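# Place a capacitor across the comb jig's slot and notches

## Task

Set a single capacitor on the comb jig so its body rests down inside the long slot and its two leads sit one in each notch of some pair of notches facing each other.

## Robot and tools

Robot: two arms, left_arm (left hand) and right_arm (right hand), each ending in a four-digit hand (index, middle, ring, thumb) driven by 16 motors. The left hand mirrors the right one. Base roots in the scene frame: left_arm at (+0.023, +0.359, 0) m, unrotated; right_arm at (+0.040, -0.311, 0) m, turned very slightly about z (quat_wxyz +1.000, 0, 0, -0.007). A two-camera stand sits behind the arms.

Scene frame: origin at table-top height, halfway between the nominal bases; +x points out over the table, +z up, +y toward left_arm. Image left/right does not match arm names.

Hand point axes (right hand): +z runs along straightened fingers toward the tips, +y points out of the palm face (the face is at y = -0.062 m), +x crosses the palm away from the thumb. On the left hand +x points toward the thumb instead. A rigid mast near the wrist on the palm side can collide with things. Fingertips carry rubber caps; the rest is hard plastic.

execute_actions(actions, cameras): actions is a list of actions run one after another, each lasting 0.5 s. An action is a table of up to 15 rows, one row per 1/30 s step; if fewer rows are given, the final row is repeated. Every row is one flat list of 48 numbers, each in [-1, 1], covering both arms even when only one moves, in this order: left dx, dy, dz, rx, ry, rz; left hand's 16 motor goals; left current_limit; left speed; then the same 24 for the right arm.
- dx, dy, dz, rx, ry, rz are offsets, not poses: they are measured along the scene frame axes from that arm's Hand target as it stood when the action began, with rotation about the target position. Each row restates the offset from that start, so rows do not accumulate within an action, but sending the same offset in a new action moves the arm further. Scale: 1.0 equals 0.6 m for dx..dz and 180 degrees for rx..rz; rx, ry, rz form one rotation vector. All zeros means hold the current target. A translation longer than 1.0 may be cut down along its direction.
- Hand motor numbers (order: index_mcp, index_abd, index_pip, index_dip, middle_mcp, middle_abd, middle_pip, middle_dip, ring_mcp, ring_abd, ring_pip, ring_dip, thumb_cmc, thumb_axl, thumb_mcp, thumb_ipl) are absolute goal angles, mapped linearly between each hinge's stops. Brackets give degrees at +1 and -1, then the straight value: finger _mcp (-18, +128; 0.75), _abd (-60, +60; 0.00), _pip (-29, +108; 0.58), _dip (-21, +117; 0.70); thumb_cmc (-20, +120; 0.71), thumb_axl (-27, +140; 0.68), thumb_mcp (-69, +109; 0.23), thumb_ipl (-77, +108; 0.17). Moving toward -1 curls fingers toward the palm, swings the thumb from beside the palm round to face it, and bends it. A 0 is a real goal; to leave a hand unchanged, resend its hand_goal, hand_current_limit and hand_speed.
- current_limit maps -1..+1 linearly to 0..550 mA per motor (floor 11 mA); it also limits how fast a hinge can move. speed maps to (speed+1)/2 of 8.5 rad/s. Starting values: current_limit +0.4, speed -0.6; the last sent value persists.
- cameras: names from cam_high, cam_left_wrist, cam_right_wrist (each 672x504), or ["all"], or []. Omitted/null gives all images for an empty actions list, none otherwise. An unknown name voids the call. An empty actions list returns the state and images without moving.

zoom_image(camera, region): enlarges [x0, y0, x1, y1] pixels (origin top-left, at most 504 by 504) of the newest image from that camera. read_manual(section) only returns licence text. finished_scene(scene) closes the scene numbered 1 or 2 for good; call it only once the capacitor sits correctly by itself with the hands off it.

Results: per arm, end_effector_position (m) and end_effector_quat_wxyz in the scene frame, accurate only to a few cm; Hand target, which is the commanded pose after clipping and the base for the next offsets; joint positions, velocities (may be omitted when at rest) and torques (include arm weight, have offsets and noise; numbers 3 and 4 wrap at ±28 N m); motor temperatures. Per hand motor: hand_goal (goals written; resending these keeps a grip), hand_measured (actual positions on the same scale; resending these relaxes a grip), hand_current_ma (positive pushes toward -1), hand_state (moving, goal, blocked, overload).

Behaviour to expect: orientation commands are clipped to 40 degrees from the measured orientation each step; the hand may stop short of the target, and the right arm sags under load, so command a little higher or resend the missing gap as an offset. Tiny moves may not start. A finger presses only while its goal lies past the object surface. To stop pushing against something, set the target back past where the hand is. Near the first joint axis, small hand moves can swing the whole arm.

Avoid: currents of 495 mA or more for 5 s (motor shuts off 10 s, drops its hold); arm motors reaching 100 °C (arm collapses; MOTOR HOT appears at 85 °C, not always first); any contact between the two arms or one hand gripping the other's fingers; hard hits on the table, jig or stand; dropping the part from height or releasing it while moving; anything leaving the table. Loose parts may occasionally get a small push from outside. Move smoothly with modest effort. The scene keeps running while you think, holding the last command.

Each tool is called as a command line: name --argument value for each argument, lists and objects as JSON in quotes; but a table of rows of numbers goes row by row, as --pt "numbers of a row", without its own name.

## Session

Scene 1 done. Now scene 2.

execute_actions --actions '[]'

zoom_image --camera "cam_high" --region '[260, 160, 560, 380]'

Scene clock: 0.00 s.
left_arm: end_effector_position=(+0.5116, +0.1793, +0.3240) hand_goal=(+0.754, +0.000, +0.576, +0.696, +0.754, +0.000, +0.576, +0.696, +0.754, +0.000, +0.576, +0.696, +0.714, +0.678, +0.226, +0.168) hand_measured=(+0.754, +0.000, +0.576, +0.696, +0.754, +0.000, +0.576, +0.696, +0.754, +0.000, +0.576, +0.696, +0.714, +0.678, +0.226, +0.168) hand_current_ma=(+0, +0, +0, +0, +0, +0, +0, +0, +0, +0, +0, +0, +0, +0, +0, +0) hand_state=(goal, goal, goal, goal, goal, goal, goal, goal, goal, goal, goal, goal, goal, goal, goal, goal) hand_current_limit=0.40 hand_speed=-0.60 end_effector_quat_wxyz=(+0.292, +0.279, +0.913, -0.056) | right_arm: end_effector_position=(+0.3476, -0.1118, +0.2978) hand_goal=(+0.754, +0.000, +0.576, +0.696, +0.754, +0.000, +0.576, +0.696, +0.754, +0.000, +0.576, +0.696, +0.714, +0.678, +0.226, +0.168) hand_measured=(+0.754, +0.000, +0.576, +0.696, +0.754, +0.000, +0.576, +0.696, +0.754, +0.000, +0.576, +0.696, +0.714, +0.678, +0.226, +0.168) hand_current_ma=(+0, +0, +0, +0, +0, +0, +0, +0, +0, +0, +0, +0, +0, +0, +0, +0) hand_state=(goal, goal, goal, goal, goal, goal, goal, goal, goal, goal, goal, goal, goal, overload, goal, goal) hand_current_limit=0.40 hand_speed=-0.60 end_effector_quat_wxyz=(-0.214, +0.921, +0.311, +0.102)
Joint positions: left_arm=[-0.526 1.35 1.404 -1.021 -0.022 -1.496] | right_arm=[0.647 1.136 1.279 -1.374 -0.342 1.612]
Joint velocities: within noise
Joint torques (N m): no reading
Motor temperatures (°C): left_arm=[25 29 36 27 28 27] | right_arm=[27 26 43 28 26 27]
Heat: left arm: hottest elbow 36 °C; right arm: hottest elbow 43 °C.
Hand target: left_arm +0.5170, +0.1761, +0.3374; +0.305, +0.278, +0.909, -0.059 | right_arm +0.3519, -0.1087, +0.3063; -0.216, +0.919, +0.312, +0.111

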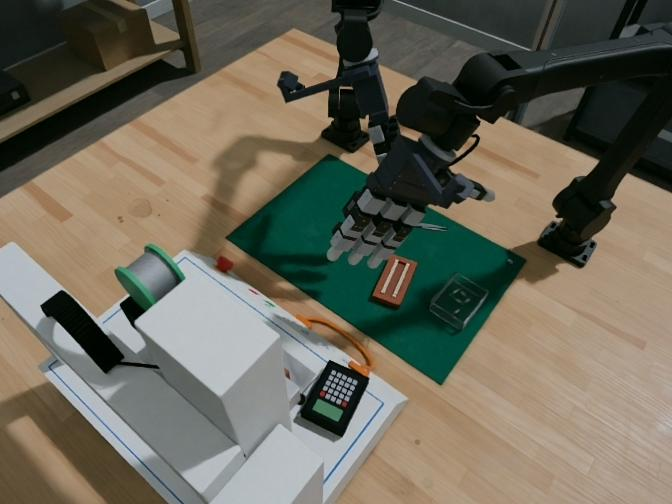

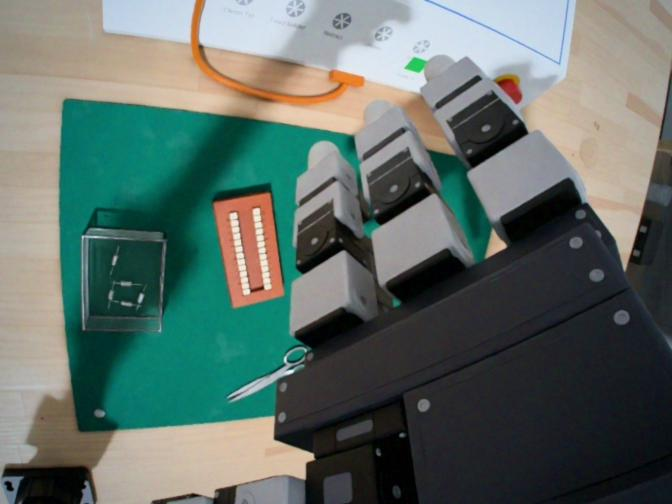

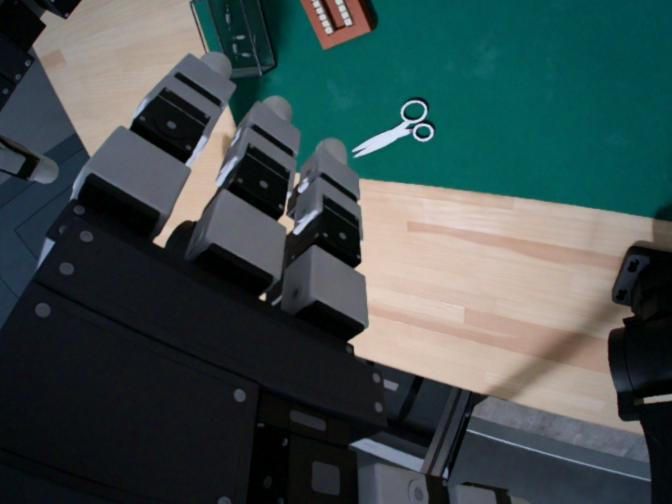

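Scaled by 1.680 from the camera's 672x504 image, which has a finer 960x720 frame.

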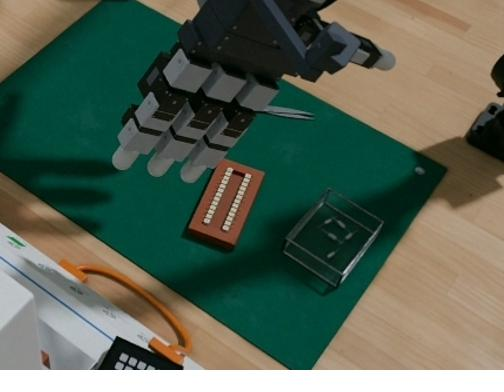

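zoom_image --camera "cam_left_wrist" --region '[50, 180, 290, 360]'

zoom_image --camera "cam_high" --region '[410, 250, 510, 350]'

zoom_image --camera "cam_left_wrist" --region '[70, 220, 170, 340]'

Scaled by 2.100 from the camera's 672x504 image, which has a finer 960x720 frame.

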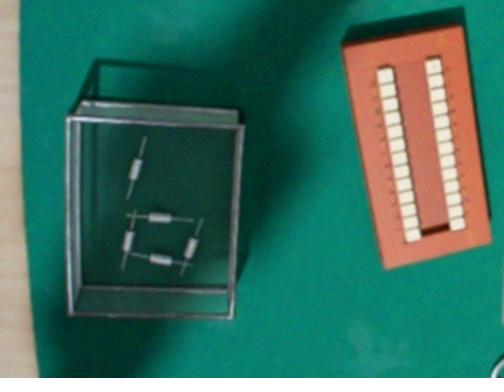

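Scaled by 5.040 from the camera's 672x504 image, which has a finer 960x720 frame.

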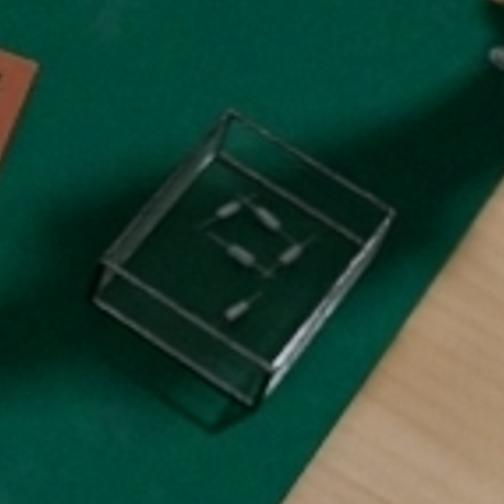

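Scaled by 4.200 from the camera's 672x504 image, which has a finer 960x720 frame.

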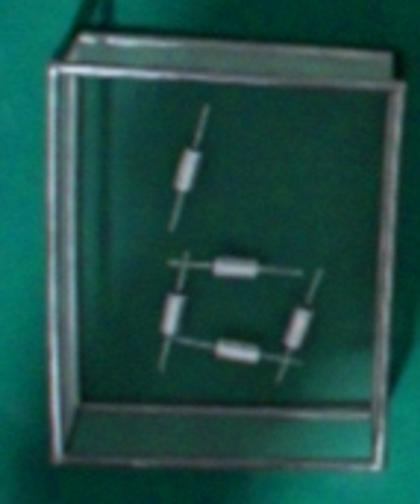

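execute_actions --actions '[[[-0.06,0.025,0.0,0.0414,0.0281,-0.0754,0.753,0.2,0.577,-0.638,0.0,0,0.577,0.26,0.753,-0.2,0.577,-0.638,0.714,0.678,0.226,0.168,0.4,-0.7,0,-0.08,0,0,0,0,0.754,0,0.576,0.696,0.754,0,0.576,0.696,0.754,0,0.576,0.696,0.714,0.678,0.226,0.168,0.4,-0.6]],[[-0.07,0.03,-0.02,0.0414,0.0281,-0.0754,0.753,0.2,0.577,-0.638,-0.95,0,0.285,0.26,0.753,-0.2,0.577,-0.638,0.714,0.678,0.226,0.168,0.4,-0.7,0,-0.1,0,0,0,0,0.754,0,0.576,0.696,0.754,0,0.576,0.696,0.754,0,0.576,0.696,0.714,0.678,0.226,0.168,0.4,-0.6]],[[-0.08,0.03,-0.05,0.0414,0.0281,-0.0754,0.753,0.2,0.577,-0.638,-0.95,0,0.285,0.26,0.753,-0.2,0.577,-0.638,0.714,0.678,0.226,0.168,0.4,-0.7,0,-0.1,-0.03,0,0,0,0.754,0,0.576,0.696,0.754,0,0.576,0.696,0.754,0,0.576,0.696,0.714,0.678,0.226,0.168,0.4,-0.6]],[[-0.08,0.03,-0.06,0.0414,0.0281,-0.0754,0.753,0.2,0.577,-0.638,-0.95,0,0.285,0.26,0.753,-0.2,0.577,-0.638,0.714,0.678,0.226,0.168,0.4,-0.7,0,-0.1,-0.03,0,0,0,0.754,0,0.576,0.696,0.754,0,0.576,0.696,0.754,0,0.576,0.696,0.714,0.678,0.226,0.168,0.4,-0.6]]]' --cameras '["all"]'

Scene clock: 372.67 s.
left_arm: end_effector_position=(+0.3447, +0.2415, +0.2571) hand_goal=(+0.754, +0.200, +0.578, -0.638, -0.950, +0.000, +0.286, +0.260, +0.754, -0.200, +0.578, -0.638, +0.714, +0.678, +0.226, +0.168) hand_measured=(+0.752, +0.198, +0.576, -0.634, -0.932, +0.000, +0.292, +0.264, +0.752, -0.196, +0.576, -0.634, +0.714, +0.678, +0.224, +0.168) hand_current_ma=(-6, -6, -6, +19, +91, +0, +28, +15, -6, +15, -6, +16, +1, -4, -14, -2) hand_state=(goal, goal, goal, goal, goal, goal, goal, goal, goal, goal, goal, goal, goal, goal, goal, goal) hand_current_limit=0.40 hand_speed=-0.70 end_effector_quat_wxyz=(+0.010, +0.706, +0.708, -0.011) | right_arm: end_effector_position=(+0.3513, -0.3336, +0.2728) hand_goal=(+0.754, +0.000, +0.576, +0.696, +0.754, +0.000, +0.576, +0.696, +0.754, +0.000, +0.576, +0.696, +0.714, +0.678, +0.226, +0.168) hand_measured=(+0.750, +0.000, +0.576, +0.696, +0.750, +0.000, +0.576, +0.696, +0.750, +0.000, +0.576, +0.696, +0.712, +0.678, +0.224, +0.168) hand_current_ma=(-2, +0, +0, +0, -2, +0, +0, +0, -2, +0, +0, +0, -1, +0, -1, +0) hand_state=(goal, goal, goal, goal, goal, goal, goal, goal, goal, goal, goal, goal, goal, overload, goal, goal) hand_current_limit=0.40 hand_speed=-0.60 end_effector_quat_wxyz=(-0.212, +0.918, +0.314, +0.117)
Joint positions: left_arm=[-0.517 1.044 1.079 -1.593 0.027 -0.521] | right_arm=[-0.1 1.021 1.141 -1.659 -0.489 0.805]
Joint torques (N m): left_arm=[0.32 -5.6 9.5 0.03 -0.26 0.02] | right_arm=[-1.49 -4.31 7.97 0.09 -0.6 -0.1]
Motor temperatures (°C): left_arm=[25 31 48 27 28 27] | right_arm=[27 27 48 28 26 27]
Heat: left arm: hottest elbow 48 °C; right arm: hottest elbow 48 °C.
Hand target: left_arm +0.3430, +0.2451, +0.2593; +0.010, +0.707, +0.707, -0.010 | right_arm +0.3519, -0.3367, +0.2703; -0.216, +0.918, +0.312, +0.111
Off the commanded pose: left_arm 0.005 m, 0 deg | right_arm 0.004 m, 1 deg.

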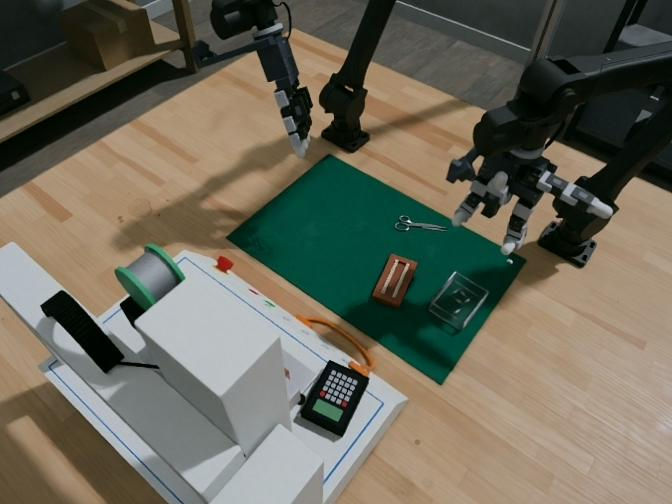

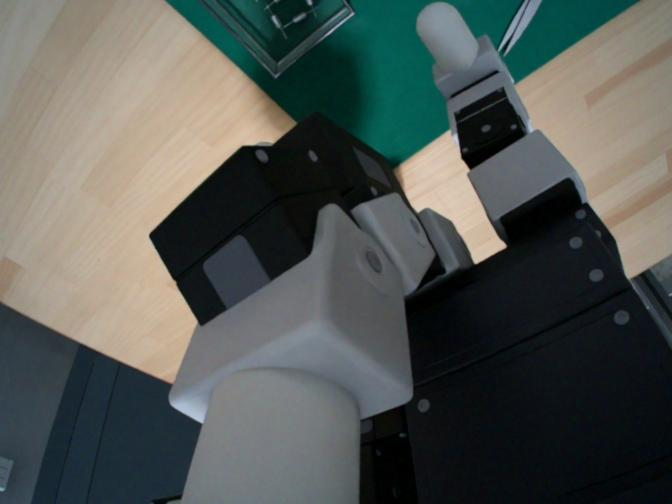

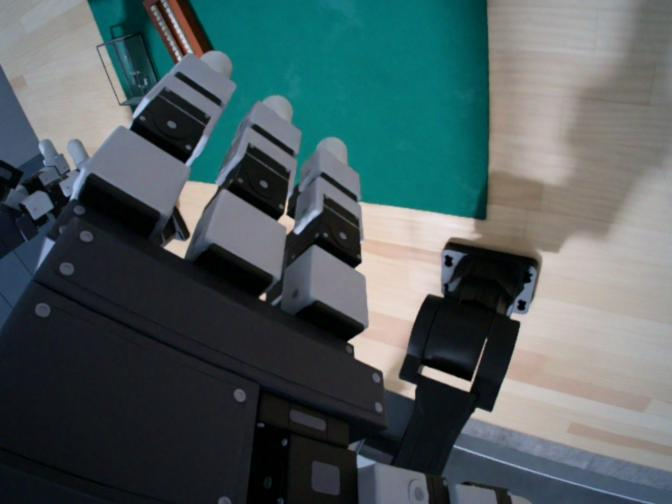

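execute_actions --actions '[[[-0.04,0.005,-0.06,0,0.0097,0,0.753,0.2,0.577,-0.638,0.98,0,0.98,0.98,0.753,-0.2,0.577,-0.638,0.714,0.678,0.226,0.168,0.4,-0.6,0,0,0,0,0,0,0.754,0,0.576,0.696,0.754,0,0.576,0.696,0.754,0,0.576,0.696,0.714,0.678,0.226,0.168,0.4,-0.6]],[[-0.04,0.005,-0.06,0,0.0097,0,0.753,0.2,0.577,-0.638,0.98,0,0.98,0.98,0.753,-0.2,0.577,-0.638,0.714,0.678,0.226,0.168,0.4,-0.6,0,0,0,0,0,0,0.754,0,0.576,0.696,0.754,0,0.576,0.696,0.754,0,0.576,0.696,0.714,0.678,0.226,0.168,0.4,-0.6]]]' --cameras '["all"]'

zoom_image --camera "cam_left_wrist" --region '[200, 0, 500, 220]'

zoom_image --camera "cam_high" --region '[400, 180, 560, 340]'

Scene clock: 407.70 s.
left_arm: end_effector_position=(+0.2959, +0.2555, +0.1843) hand_goal=(+0.754, +0.200, +0.578, -0.638, +0.980, +0.000, +0.980, +0.980, +0.754, -0.200, +0.578, -0.638, +0.714, +0.678, +0.226, +0.168) hand_measured=(+0.752, +0.198, +0.576, -0.634, +0.968, +0.000, +0.978, +0.976, +0.752, -0.196, +0.576, -0.634, +0.714, +0.678, +0.224, +0.168) hand_current_ma=(-7, -6, -6, +19, -63, +0, -9, -15, -7, +15, -6, +16, +1, -4, -15, -2) hand_state=(goal, goal, goal, goal, goal, goal, goal, goal, goal, goal, goal, goal, goal, goal, goal, goal) hand_current_limit=0.40 hand_speed=-0.60 end_effector_quat_wxyz=(-0.020, +0.704, +0.709, -0.033) | right_arm: end_effector_position=(+0.3516, -0.3337, +0.2729) hand_goal=(+0.754, +0.000, +0.576, +0.696, +0.754, +0.000, +0.576, +0.696, +0.754, +0.000, +0.576, +0.696, +0.714, +0.678, +0.226, +0.168) hand_measured=(+0.750, +0.000, +0.576, +0.696, +0.750, +0.000, +0.576, +0.696, +0.750, +0.000, +0.576, +0.696, +0.712, +0.678, +0.224, +0.168) hand_current_ma=(-2, +0, +0, +0, -2, +0, +0, +0, -2, +0, +0, +0, -1, +0, -1, +0) hand_state=(goal, goal, goal, goal, goal, goal, goal, goal, goal, goal, goal, goal, goal, overload, goal, goal) hand_current_limit=0.40 hand_speed=-0.60 end_effector_quat_wxyz=(-0.212, +0.917, +0.316, +0.117)
Joint positions: left_arm=[-0.548 0.96 0.851 -1.515 0.054 -0.554] | right_arm=[-0.1 1.021 1.141 -1.659 -0.489 0.802]
Joint torques (N m): left_arm=[-1.2 -4.07 9.32 0.39 0.05 -0.15] | right_arm=[-1.79 -4.25 7.86 -0.02 -0.62 -0.12]
Heat: left arm: hottest elbow 44 °C; right arm: hottest elbow 49 °C.
Hand target: left_arm +0.2950, +0.2511, +0.1874; -0.011, +0.706, +0.707, -0.031 | right_arm +0.3519, -0.3367, +0.2703; -0.216, +0.918, +0.312, +0.111
Off the commanded pose: left_arm 0.005 m, 1 deg | right_arm 0.004 m, 1 deg.

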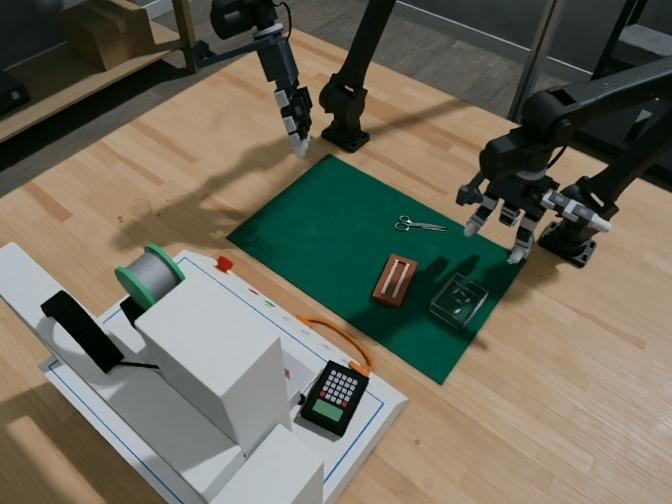

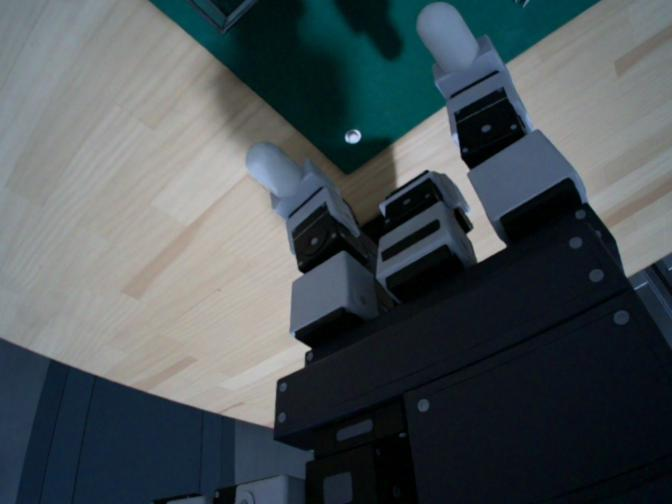

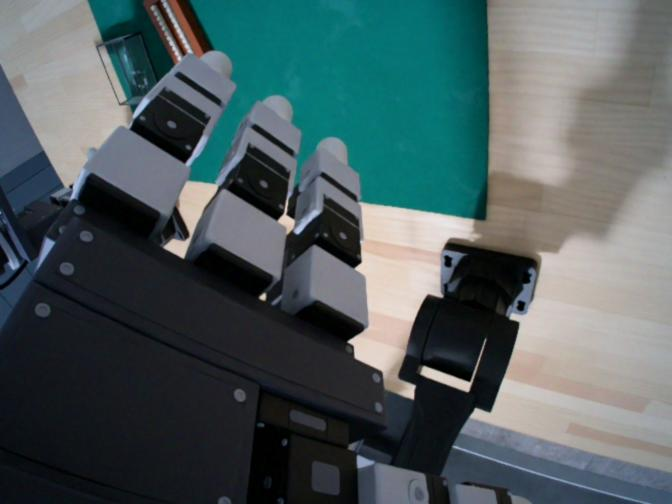

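Scaled by 1.680 from the camera's 672x504 image, which has a finer 960x720 frame.

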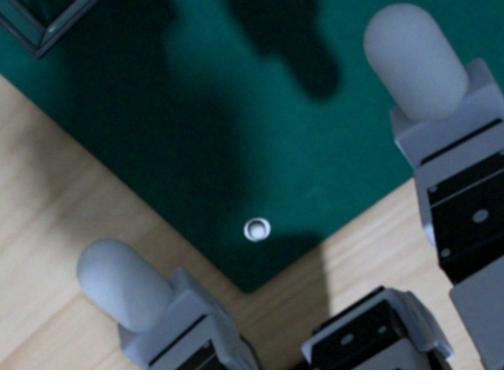

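Scaled by 3.150 from the camera's 672x504 image, which has a finer 960x720 frame.

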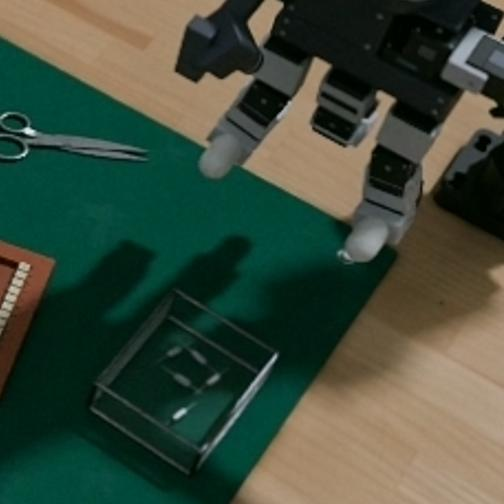

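execute_actions --actions '[[[0,0,-0.05,0,0,0,0.753,0.2,0.577,-0.638,0.98,0,0.98,0.98,0.753,-0.2,0.577,-0.638,0.714,0.678,0.226,0.168,0.4,-0.6,0,0,0,0,0,0,0.754,0,0.576,0.696,0.754,0,0.576,0.696,0.754,0,0.576,0.696,0.714,0.678,0.226,0.168,0.4,-0.6]],[[0,0,-0.06,0,0,0,0.753,0.2,0.577,-0.638,0.98,0,0.98,0.98,0.753,-0.2,0.577,-0.638,0.714,0.678,0.226,0.168,0.4,-0.6,0,0,0,0,0,0,0.754,0,0.576,0.696,0.754,0,0.576,0.696,0.754,0,0.576,0.696,0.714,0.678,0.226,0.168,0.4,-0.6]]]' --cameras '["cam_high", "cam_left_wrist"]'

zoom_image --camera "cam_left_wrist" --region '[200, 0, 500, 220]'

zoom_image --camera "cam_high" --region '[420, 200, 540, 340]'

Scene clock: 456.63 s.
left_arm: end_effector_position=(+0.2952, +0.2558, +0.1242) hand_goal=(+0.754, +0.200, +0.578, -0.638, +0.980, +0.000, +0.980, +0.980, +0.754, -0.200, +0.578, -0.638, +0.714, +0.678, +0.226, +0.168) hand_measured=(+0.752, +0.198, +0.576, -0.634, +0.970, +0.000, +0.978, +0.976, +0.752, -0.196, +0.576, -0.634, +0.714, +0.678, +0.224, +0.168) hand_current_ma=(-8, -6, -6, +19, -51, +0, -9, -15, -8, +15, -6, +16, +1, -4, -15, -2) hand_state=(goal, goal, goal, goal, goal, goal, goal, goal, goal, goal, goal, goal, goal, goal, goal, goal) hand_current_limit=0.40 hand_speed=-0.60 end_effector_quat_wxyz=(-0.009, +0.705, +0.709, -0.030) | right_arm: end_effector_position=(+0.3516, -0.3337, +0.2729) hand_goal=(+0.754, +0.000, +0.576, +0.696, +0.754, +0.000, +0.576, +0.696, +0.754, +0.000, +0.576, +0.696, +0.714, +0.678, +0.226, +0.168) hand_measured=(+0.750, +0.000, +0.576, +0.696, +0.750, +0.000, +0.576, +0.696, +0.750, +0.000, +0.576, +0.696, +0.712, +0.678, +0.224, +0.168) hand_current_ma=(-2, +0, +0, +0, -2, +0, +0, +0, -2, +0, +0, +0, -1, +0, -1, +0) hand_state=(goal, goal, goal, goal, goal, goal, goal, goal, goal, goal, goal, goal, goal, overload, goal, goal) hand_current_limit=0.40 hand_speed=-0.60 end_effector_quat_wxyz=(-0.212, +0.917, +0.316, +0.117)
Joint positions: left_arm=[-0.549 0.978 0.697 -1.322 0.054 -0.555] | right_arm=[-0.1 1.021 1.141 -1.659 -0.489 0.802]
Joint torques (N m): left_arm=[-1.26 -2.2 9.07 0.53 0.03 -0.15] | right_arm=[-1.85 -4.31 7.9 0.09 -0.62 -0.13]
Motor temperatures (°C): left_arm=[25 30 42 27 28 27] | right_arm=[27 26 48 28 27 27]
Heat: left arm: hottest elbow 42 °C; right arm: hottest elbow 48 °C.
Hand target: left_arm +0.2950, +0.2511, +0.1214; -0.011, +0.706, +0.707, -0.031 | right_arm +0.3519, -0.3367, +0.2703; -0.216, +0.918, +0.312, +0.111
Off the commanded pose: left_arm 0.006 m, 0 deg | right_arm 0.004 m, 1 deg.
Images, in order (width x height): cam_high 672x504, cam_left_wrist 672x504.

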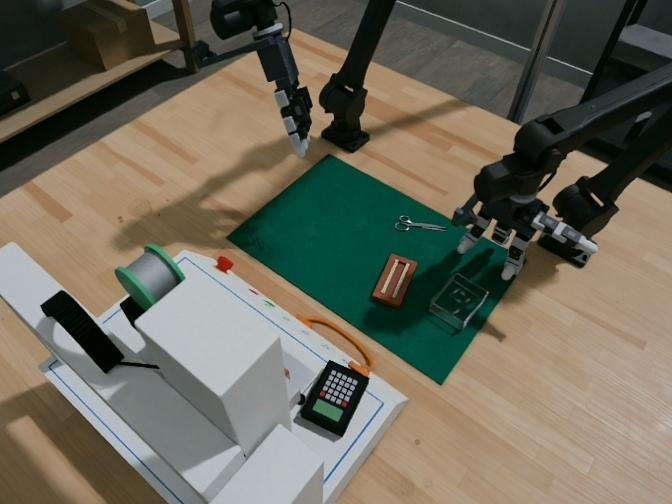

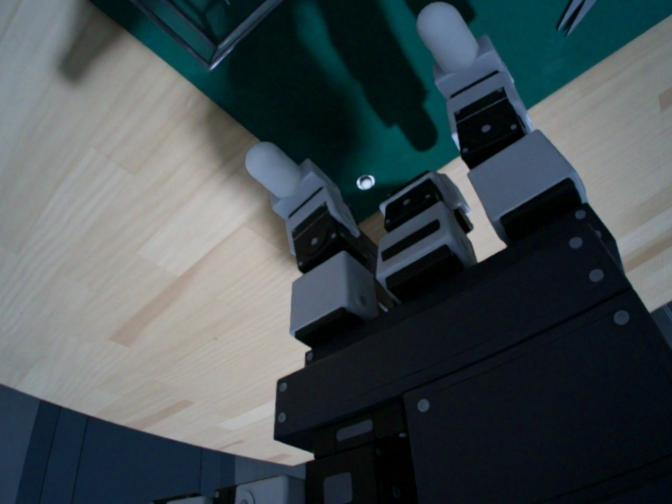

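Scaled by 1.680 from the camera's 672x504 image, which has a finer 960x720 frame.

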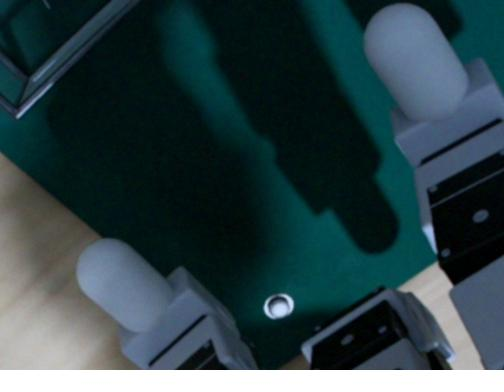

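Scaled by 3.600 from the camera's 672x504 image, which has a finer 960x720 frame.

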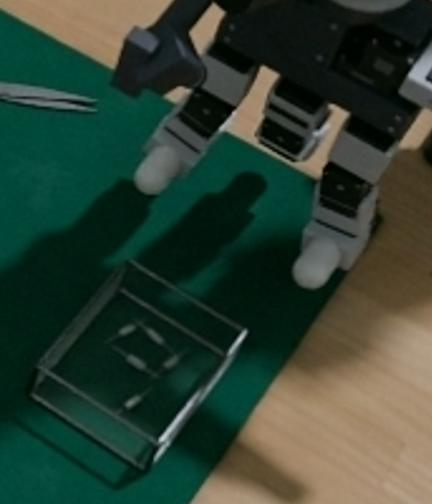

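execute_actions --actions '[[[0,0.015,-0.045,0,0,-0.0222,0.753,0.2,0.577,-0.638,0.98,0,0.98,0.98,0.753,-0.2,0.577,-0.638,0.714,0.678,0.226,0.168,0.4,-0.6,0,0,0,0,0,0,0.754,0,0.576,0.696,0.754,0,0.576,0.696,0.754,0,0.576,0.696,0.714,0.678,0.226,0.168,0.4,-0.6]]]' --cameras '["cam_high", "cam_left_wrist"]'

zoom_image --camera "cam_left_wrist" --region '[100, 0, 500, 220]'

zoom_image --camera "cam_high" --region '[420, 200, 540, 340]'

Scene clock: 484.70 s.
left_arm: end_effector_position=(+0.2916, +0.2573, +0.0973) hand_goal=(+0.754, +0.200, +0.578, -0.638, +0.980, +0.000, +0.980, +0.980, +0.754, -0.200, +0.578, -0.638, +0.714, +0.678, +0.226, +0.168) hand_measured=(+0.752, +0.198, +0.576, -0.634, +0.970, +0.000, +0.978, +0.976, +0.752, -0.196, +0.576, -0.634, +0.714, +0.678, +0.224, +0.168) hand_current_ma=(-8, -6, -6, +19, -50, +0, -9, -15, -8, +14, -6, +16, +1, -4, -16, -2) hand_state=(goal, goal, goal, goal, goal, goal, goal, goal, goal, goal, goal, goal, goal, goal, goal, goal) hand_current_limit=0.40 hand_speed=-0.60 end_effector_quat_wxyz=(-0.010, +0.732, +0.680, -0.031) | right_arm: end_effector_position=(+0.3516, -0.3337, +0.2729) hand_goal=(+0.754, +0.000, +0.576, +0.696, +0.754, +0.000, +0.576, +0.696, +0.754, +0.000, +0.576, +0.696, +0.714, +0.678, +0.226, +0.168) hand_measured=(+0.750, +0.000, +0.576, +0.696, +0.750, +0.000, +0.576, +0.696, +0.750, +0.000, +0.576, +0.696, +0.712, +0.678, +0.224, +0.168) hand_current_ma=(-2, +0, +0, +0, -2, +0, +0, +0, -2, +0, +0, +0, -1, +0, -1, +0) hand_state=(goal, goal, goal, goal, goal, goal, goal, goal, goal, goal, goal, goal, goal, overload, goal, goal) hand_current_limit=0.40 hand_speed=-0.60 end_effector_quat_wxyz=(-0.212, +0.917, +0.316, +0.117)
Joint positions: left_arm=[-0.529 0.982 0.625 -1.251 0.054 -0.455] | right_arm=[-0.1 1.021 1.141 -1.659 -0.489 0.802]
Joint torques (N m): left_arm=[0.85 -1.85 8.81 0.42 -0.15 0.03] | right_arm=[-1.85 -4.01 7.88 -0.01 -0.61 -0.12]
Heat: left arm: hottest elbow 42 °C; right arm: hottest elbow 48 °C.
Hand target: left_arm +0.2950, +0.2601, +0.0944; -0.012, +0.731, +0.682, -0.031 | right_arm +0.3519, -0.3367, +0.2703; -0.216, +0.918, +0.312, +0.111
Off the commanded pose: left_arm 0.005 m, 0 deg | right_arm 0.004 m, 1 deg.
Images, in order (width x height): cam_high 672x504, cam_left_wrist 672x504.

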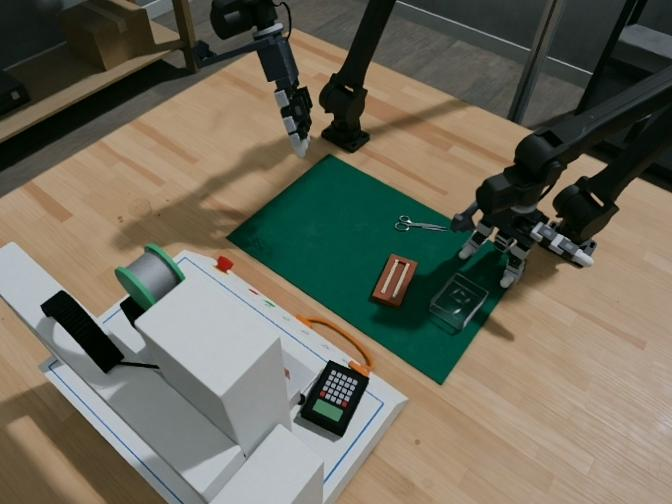

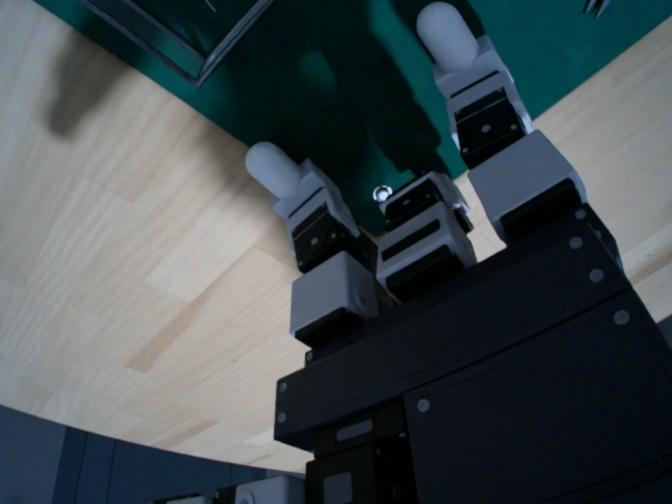

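Scaled by 1.260 from the camera's 672x504 image, which has a finer 960x720 frame.

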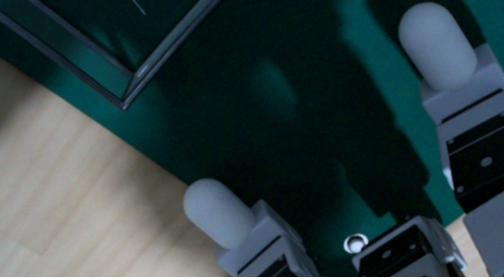

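Scaled by 3.600 from the camera's 672x504 image, which has a finer 960x720 frame.

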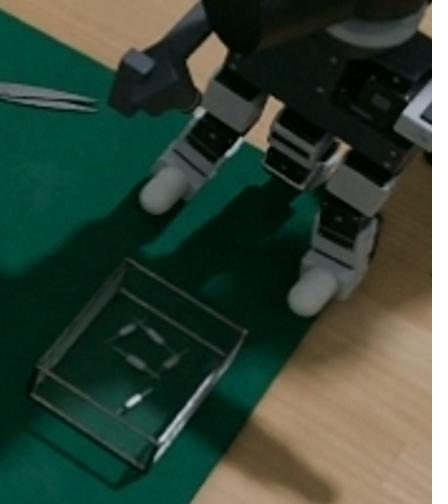

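execute_actions --actions '[[[0,0.018,0,0,0,0,0.753,0.26,0.577,-0.638,0.98,0,0.98,0.98,0.753,-0.26,0.577,-0.638,0.714,0.678,0.226,0.168,0.4,-0.6,0,0,0,0,0,0,0.754,0,0.576,0.696,0.754,0,0.576,0.696,0.754,0,0.576,0.696,0.714,0.678,0.226,0.168,0.4,-0.6]]]' --cameras '["cam_left_wrist"]'

zoom_image --camera "cam_left_wrist" --region '[100, 0, 500, 220]'

Scene clock: 511.87 s.
left_arm: end_effector_position=(+0.2947, +0.2666, +0.0951) hand_goal=(+0.754, +0.260, +0.578, -0.638, +0.980, +0.000, +0.980, +0.980, +0.754, -0.260, +0.578, -0.638, +0.714, +0.678, +0.226, +0.168) hand_measured=(+0.752, +0.256, +0.576, -0.634, +0.970, +0.000, +0.978, +0.976, +0.752, -0.254, +0.576, -0.634, +0.714, +0.678, +0.224, +0.168) hand_current_ma=(-8, -20, -6, +19, -50, +0, -9, -15, -8, +23, -6, +16, +1, -4, -16, -2) hand_state=(goal, goal, goal, goal, goal, goal, goal, goal, goal, goal, goal, goal, goal, goal, goal, goal) hand_current_limit=0.40 hand_speed=-0.60 end_effector_quat_wxyz=(-0.012, +0.732, +0.680, -0.031) | right_arm: end_effector_position=(+0.3516, -0.3337, +0.2729) hand_goal=(+0.754, +0.000, +0.576, +0.696, +0.754, +0.000, +0.576, +0.696, +0.754, +0.000, +0.576, +0.696, +0.714, +0.678, +0.226, +0.168) hand_measured=(+0.750, +0.000, +0.576, +0.696, +0.750, +0.000, +0.576, +0.696, +0.750, +0.000, +0.576, +0.696, +0.712, +0.678, +0.224, +0.168) hand_current_ma=(-2, +0, +0, +0, -2, +0, +0, +0, -2, +0, +0, +0, -1, +0, -1, +0) hand_state=(goal, goal, goal, goal, goal, goal, goal, goal, goal, goal, goal, goal, goal, overload, goal, goal) hand_current_limit=0.40 hand_speed=-0.60 end_effector_quat_wxyz=(-0.212, +0.917, +0.316, +0.117)
Joint positions: left_arm=[-0.486 0.982 0.62 -1.251 0.051 -0.412] | right_arm=[-0.1 1.021 1.141 -1.659 -0.489 0.802]
Joint torques (N m): left_arm=[0.97 -3.08 8.47 0.09 -0.13 -0.02] | right_arm=[-1.55 -3.84 7.86 0.02 -0.6 -0.1]
Heat: left arm: hottest elbow 41 °C; right arm: hottest elbow 48 °C.
Hand target: left_arm +0.2949, +0.2709, +0.0943; -0.012, +0.731, +0.682, -0.031 | right_arm +0.3519, -0.3367, +0.2703; -0.216, +0.918, +0.312, +0.111
Off the commanded pose: left_arm 0.004 m, 0 deg | right_arm 0.004 m, 1 deg.
Images, in order (width x height): cam_left_wrist 672x504.

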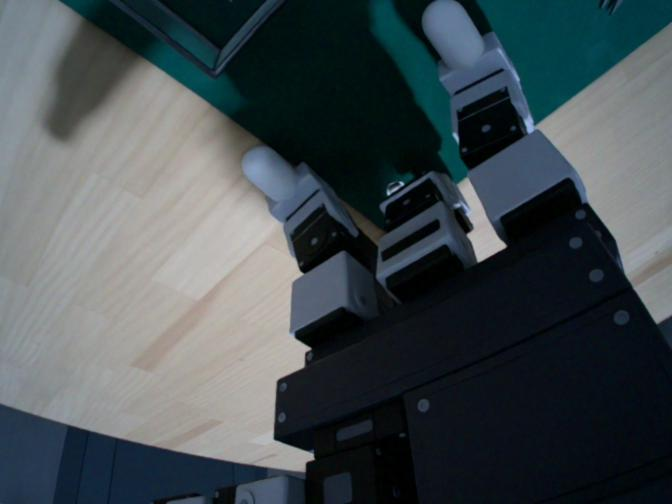

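Scaled by 1.260 from the camera's 672x504 image, which has a finer 960x720 frame.

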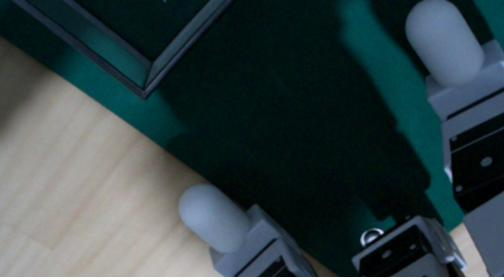

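execute_actions --actions '[[[0.033,-0.002,0.002,0.0139,-0.001,0,0.753,0.26,0.577,-0.638,0.98,0,0.98,0.98,0.753,-0.26,0.577,-0.638,0.714,0.678,0.226,0.168,0.4,-0.6,0,0,0,0,0,0,0.754,0,0.576,0.696,0.754,0,0.576,0.696,0.754,0,0.576,0.696,0.714,0.678,0.226,0.168,0.4,-0.6]],[[0.03,-0.002,0.002,0,0,0,0.753,0.26,0.577,-0.638,0.98,0,0.98,0.98,0.753,-0.26,0.577,-0.638,0.714,0.678,0.226,0.168,0.4,-0.6,0,0,0,0,0,0,0.754,0,0.576,0.696,0.754,0,0.576,0.696,0.754,0,0.576,0.696,0.714,0.678,0.226,0.168,0.4,-0.6]]]' --cameras '["cam_left_wrist","cam_high"]'

zoom_image --camera "cam_left_wrist" --region '[150, 0, 550, 220]'

zoom_image --camera "cam_high" --region '[420, 200, 540, 340]'

Scene clock: 535.70 s.
left_arm: end_effector_position=(+0.3100, +0.2723, +0.0841) hand_goal=(+0.754, +0.260, +0.578, -0.638, +0.980, +0.000, +0.980, +0.980, +0.754, -0.260, +0.578, -0.638, +0.714, +0.678, +0.226, +0.168) hand_measured=(+0.752, +0.256, +0.576, -0.634, +0.970, +0.000, +0.978, +0.976, +0.776, -0.260, +0.582, -0.644, +0.714, +0.678, +0.224, +0.168) hand_current_ma=(-8, -19, -6, +19, -50, +0, -9, -15, +116, -2, +24, -34, +1, -4, -16, -2) hand_state=(goal, goal, goal, goal, goal, goal, goal, goal, blocked, goal, goal, goal, goal, goal, goal, goal) hand_current_limit=0.40 hand_speed=-0.60 end_effector_quat_wxyz=(-0.046, +0.734, +0.677, -0.025) | right_arm: end_effector_position=(+0.3516, -0.3337, +0.2729) hand_goal=(+0.754, +0.000, +0.576, +0.696, +0.754, +0.000, +0.576, +0.696, +0.754, +0.000, +0.576, +0.696, +0.714, +0.678, +0.226, +0.168) hand_measured=(+0.750, +0.000, +0.576, +0.696, +0.750, +0.000, +0.576, +0.696, +0.750, +0.000, +0.576, +0.696, +0.712, +0.678, +0.224, +0.168) hand_current_ma=(-2, +0, +0, +0, -2, +0, +0, +0, -2, +0, +0, +0, -1, +0, -1, +0) hand_state=(goal, goal, goal, goal, goal, goal, goal, goal, goal, goal, goal, goal, goal, overload, goal, goal) hand_current_limit=0.40 hand_speed=-0.60 end_effector_quat_wxyz=(-0.212, +0.917, +0.316, +0.117)
Joint positions: left_arm=[-0.459 1.081 0.654 -1.248 0.014 -0.378] | right_arm=[-0.1 1.021 1.141 -1.659 -0.489 0.802]
Joint torques (N m): left_arm=[1.2 -2.49 11.89 0.7 -0.41 -0.03] | right_arm=[-2.14 -3.9 7.86 -0.05 -0.59 -0.11]
Heat: left arm: hottest elbow 41 °C; right arm: hottest elbow 48 °C.
Hand target: left_arm +0.3328, +0.2685, +0.0968; -0.027, +0.730, +0.683, -0.015 | right_arm +0.3519, -0.3367, +0.2703; -0.216, +0.918, +0.312, +0.111
Off the commanded pose: left_arm 0.026 m, 3 deg | right_arm 0.004 m, 1 deg.
Images, in order (width x height): cam_high 672x504, cam_left_wrist 672x504.

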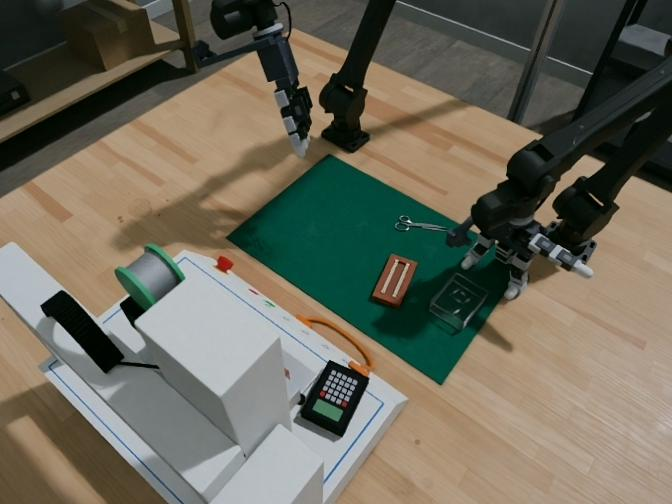

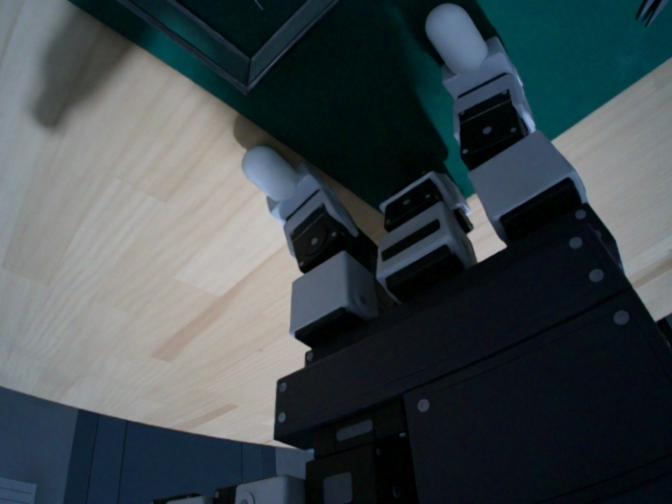

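Scaled by 1.260 from the camera's 672x504 image, which has a finer 960x720 frame.

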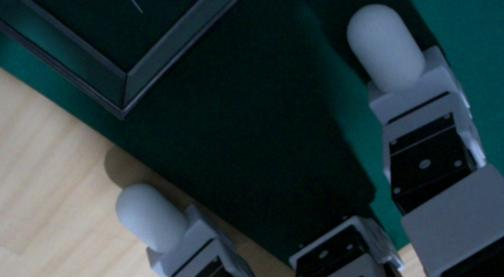

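Scaled by 3.600 from the camera's 672x504 image, which has a finer 960x720 frame.

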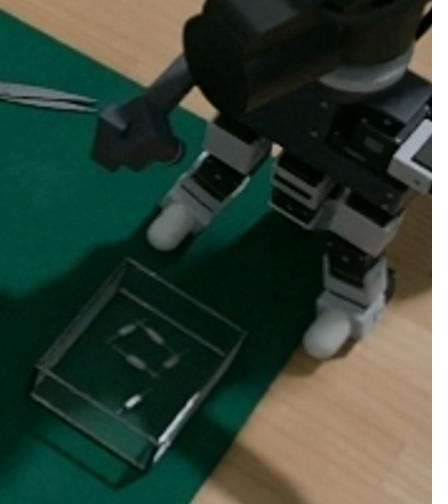

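execute_actions --actions '[[[0.0,0.0,0.03,-0.0011,-0.0138,0,0.753,0.26,0.577,-0.638,0.98,0,0.98,0.98,0.753,-0.26,0.577,-0.638,0.714,0.678,0.226,0.168,0.4,-0.6,0,0,0,0,0,0,0.754,0,0.576,0.696,0.754,0,0.576,0.696,0.754,0,0.576,0.696,0.714,0.678,0.226,0.168,0.4,-0.6]]]' --cameras '["cam_left_wrist"]'

Scene clock: 547.60 s.
left_arm: end_effector_position=(+0.3130, +0.2745, +0.0915) hand_goal=(+0.754, +0.260, +0.578, -0.638, +0.980, +0.000, +0.980, +0.980, +0.754, -0.260, +0.578, -0.638, +0.714, +0.678, +0.226, +0.168) hand_measured=(+0.752, +0.256, +0.576, -0.634, +0.970, +0.000, +0.978, +0.976, +0.754, -0.262, +0.580, -0.640, +0.714, +0.678, +0.224, +0.168) hand_current_ma=(-8, -19, -6, +19, -50, +0, -9, -15, +2, -9, +11, -11, +1, -4, -16, -2) hand_state=(goal, goal, goal, goal, goal, goal, goal, goal, goal, goal, goal, goal, goal, goal, goal, goal) hand_current_limit=0.40 hand_speed=-0.60 end_effector_quat_wxyz=(-0.039, +0.735, +0.677, -0.013) | right_arm: end_effector_position=(+0.3516, -0.3337, +0.2729) hand_goal=(+0.754, +0.000, +0.576, +0.696, +0.754, +0.000, +0.576, +0.696, +0.754, +0.000, +0.576, +0.696, +0.714, +0.678, +0.226, +0.168) hand_measured=(+0.750, +0.000, +0.576, +0.696, +0.750, +0.000, +0.576, +0.696, +0.750, +0.000, +0.576, +0.696, +0.712, +0.678, +0.224, +0.168) hand_current_ma=(-2, +0, +0, +0, -2, +0, +0, +0, -2, +0, +0, +0, -1, +0, -1, +0) hand_state=(goal, goal, goal, goal, goal, goal, goal, goal, goal, goal, goal, goal, goal, overload, goal, goal) hand_current_limit=0.40 hand_speed=-0.60 end_effector_quat_wxyz=(-0.212, +0.917, +0.316, +0.117)
Joint positions: left_arm=[-0.459 1.06 0.655 -1.248 -0.005 -0.377] | right_arm=[-0.1 1.021 1.141 -1.659 -0.489 0.802]
Joint torques (N m): left_arm=[0.32 -4.54 12.48 0.13 -0.25 -0.13] | right_arm=[-1.44 -4.19 7.86 0.05 -0.61 -0.12]
Heat: left arm: hottest elbow 41 °C; right arm: hottest elbow 48 °C.
Hand target: left_arm +0.3328, +0.2684, +0.1149; -0.011, +0.731, +0.683, +0.000 | right_arm +0.3519, -0.3367, +0.2703; -0.216, +0.918, +0.312, +0.111
Off the commanded pose: left_arm 0.031 m, 4 deg | right_arm 0.004 m, 1 deg.
Images, in order (width x height): cam_left_wrist 672x504.

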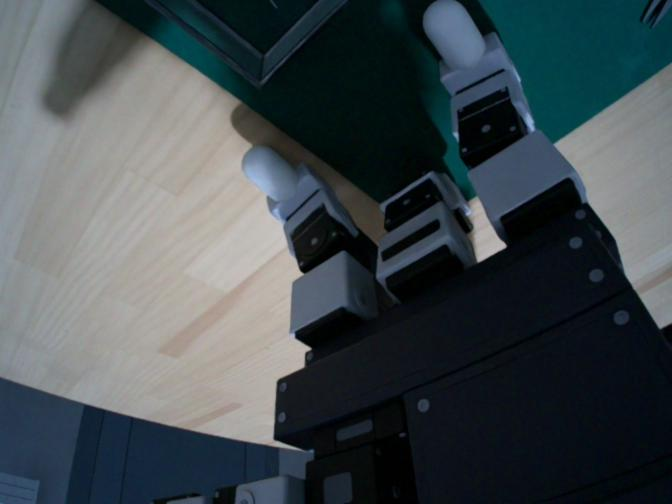

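execute_actions --actions '[[[0.0,-0.03,0.006,-0.0007,-0.0083,0,0.753,0.26,0.577,-0.638,0.98,0,0.98,0.98,0.753,-0.26,0.577,-0.638,0.714,0.678,0.226,0.168,0.4,-0.6,0,0,0,0,0,0,0.754,0,0.576,0.696,0.754,0,0.576,0.696,0.754,0,0.576,0.696,0.714,0.678,0.226,0.168,0.4,-0.6]]]' --cameras '["cam_left_wrist","cam_high"]'

zoom_image --camera "cam_high" --region '[420, 220, 540, 340]'

Scene clock: 564.40 s.
left_arm: end_effector_position=(+0.3153, +0.2642, +0.0969) hand_goal=(+0.754, +0.260, +0.578, -0.638, +0.980, +0.000, +0.980, +0.980, +0.754, -0.260, +0.578, -0.638, +0.714, +0.678, +0.226, +0.168) hand_measured=(+0.752, +0.256, +0.576, -0.634, +0.970, +0.000, +0.978, +0.976, +0.754, -0.262, +0.580, -0.640, +0.714, +0.678, +0.224, +0.168) hand_current_ma=(-8, -19, -6, +19, -50, +0, -9, -15, +2, -8, +11, -11, +1, -4, -16, -2) hand_state=(goal, goal, goal, goal, goal, goal, goal, goal, goal, goal, goal, goal, goal, goal, goal, goal) hand_current_limit=0.40 hand_speed=-0.60 end_effector_quat_wxyz=(-0.029, +0.729, +0.684, -0.002) | right_arm: end_effector_position=(+0.3516, -0.3337, +0.2729) hand_goal=(+0.754, +0.000, +0.576, +0.696, +0.754, +0.000, +0.576, +0.696, +0.754, +0.000, +0.576, +0.696, +0.714, +0.678, +0.226, +0.168) hand_measured=(+0.750, +0.000, +0.576, +0.696, +0.750, +0.000, +0.576, +0.696, +0.750, +0.000, +0.576, +0.696, +0.712, +0.678, +0.224, +0.168) hand_current_ma=(-2, +0, +0, +0, -2, +0, +0, +0, -2, +0, +0, +0, -1, +0, -1, +0) hand_state=(goal, goal, goal, goal, goal, goal, goal, goal, goal, goal, goal, goal, goal, overload, goal, goal) hand_current_limit=0.40 hand_speed=-0.60 end_effector_quat_wxyz=(-0.212, +0.917, +0.316, +0.117)
Joint positions: left_arm=[-0.506 1.06 0.665 -1.232 -0.013 -0.444] | right_arm=[-0.1 1.021 1.141 -1.659 -0.489 0.802]
Joint torques (N m): left_arm=[-1.2 -4.07 12.51 0.39 -0.27 -0.15] | right_arm=[-1.9 -4.19 7.87 0.09 -0.6 -0.12]
Heat: left arm: hottest elbow 42 °C; right arm: hottest elbow 48 °C.
Hand target: left_arm +0.3328, +0.2505, +0.1185; -0.001, +0.730, +0.683, +0.009 | right_arm +0.3519, -0.3367, +0.2703; -0.216, +0.918, +0.312, +0.111
Off the commanded pose: left_arm 0.031 m, 3 deg | right_arm 0.004 m, 1 deg.
Images, in order (width x height): cam_high 672x504, cam_left_wrist 672x504.

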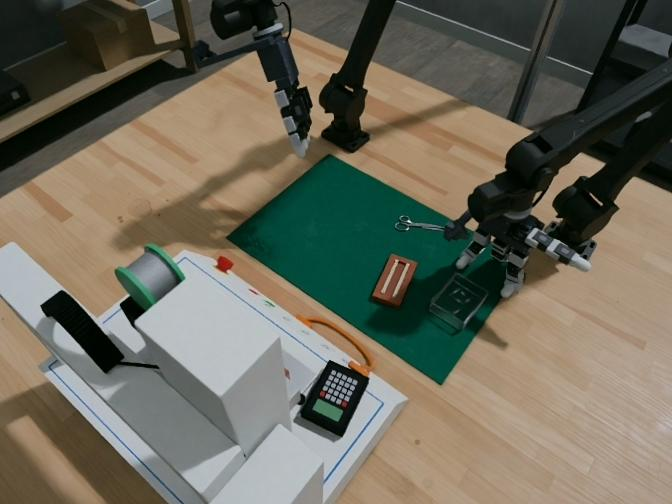

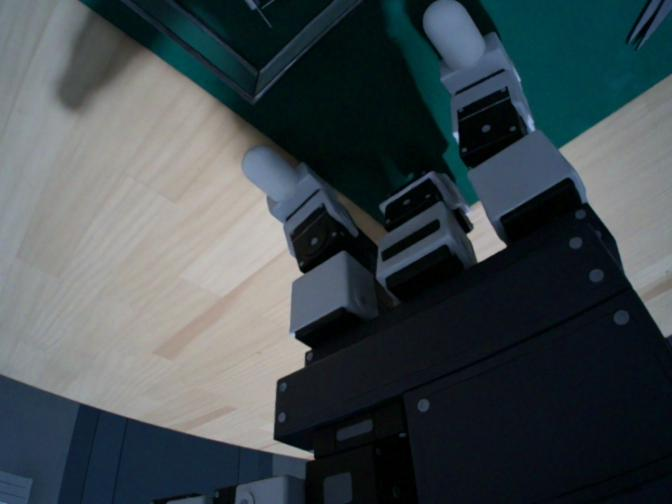

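Scaled by 4.200 from the camera's 672x504 image, which has a finer 960x720 frame.

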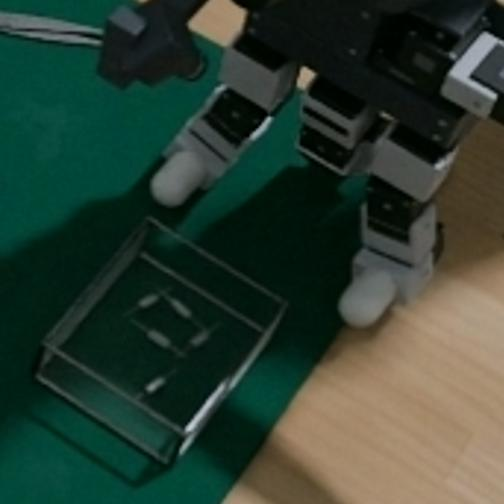

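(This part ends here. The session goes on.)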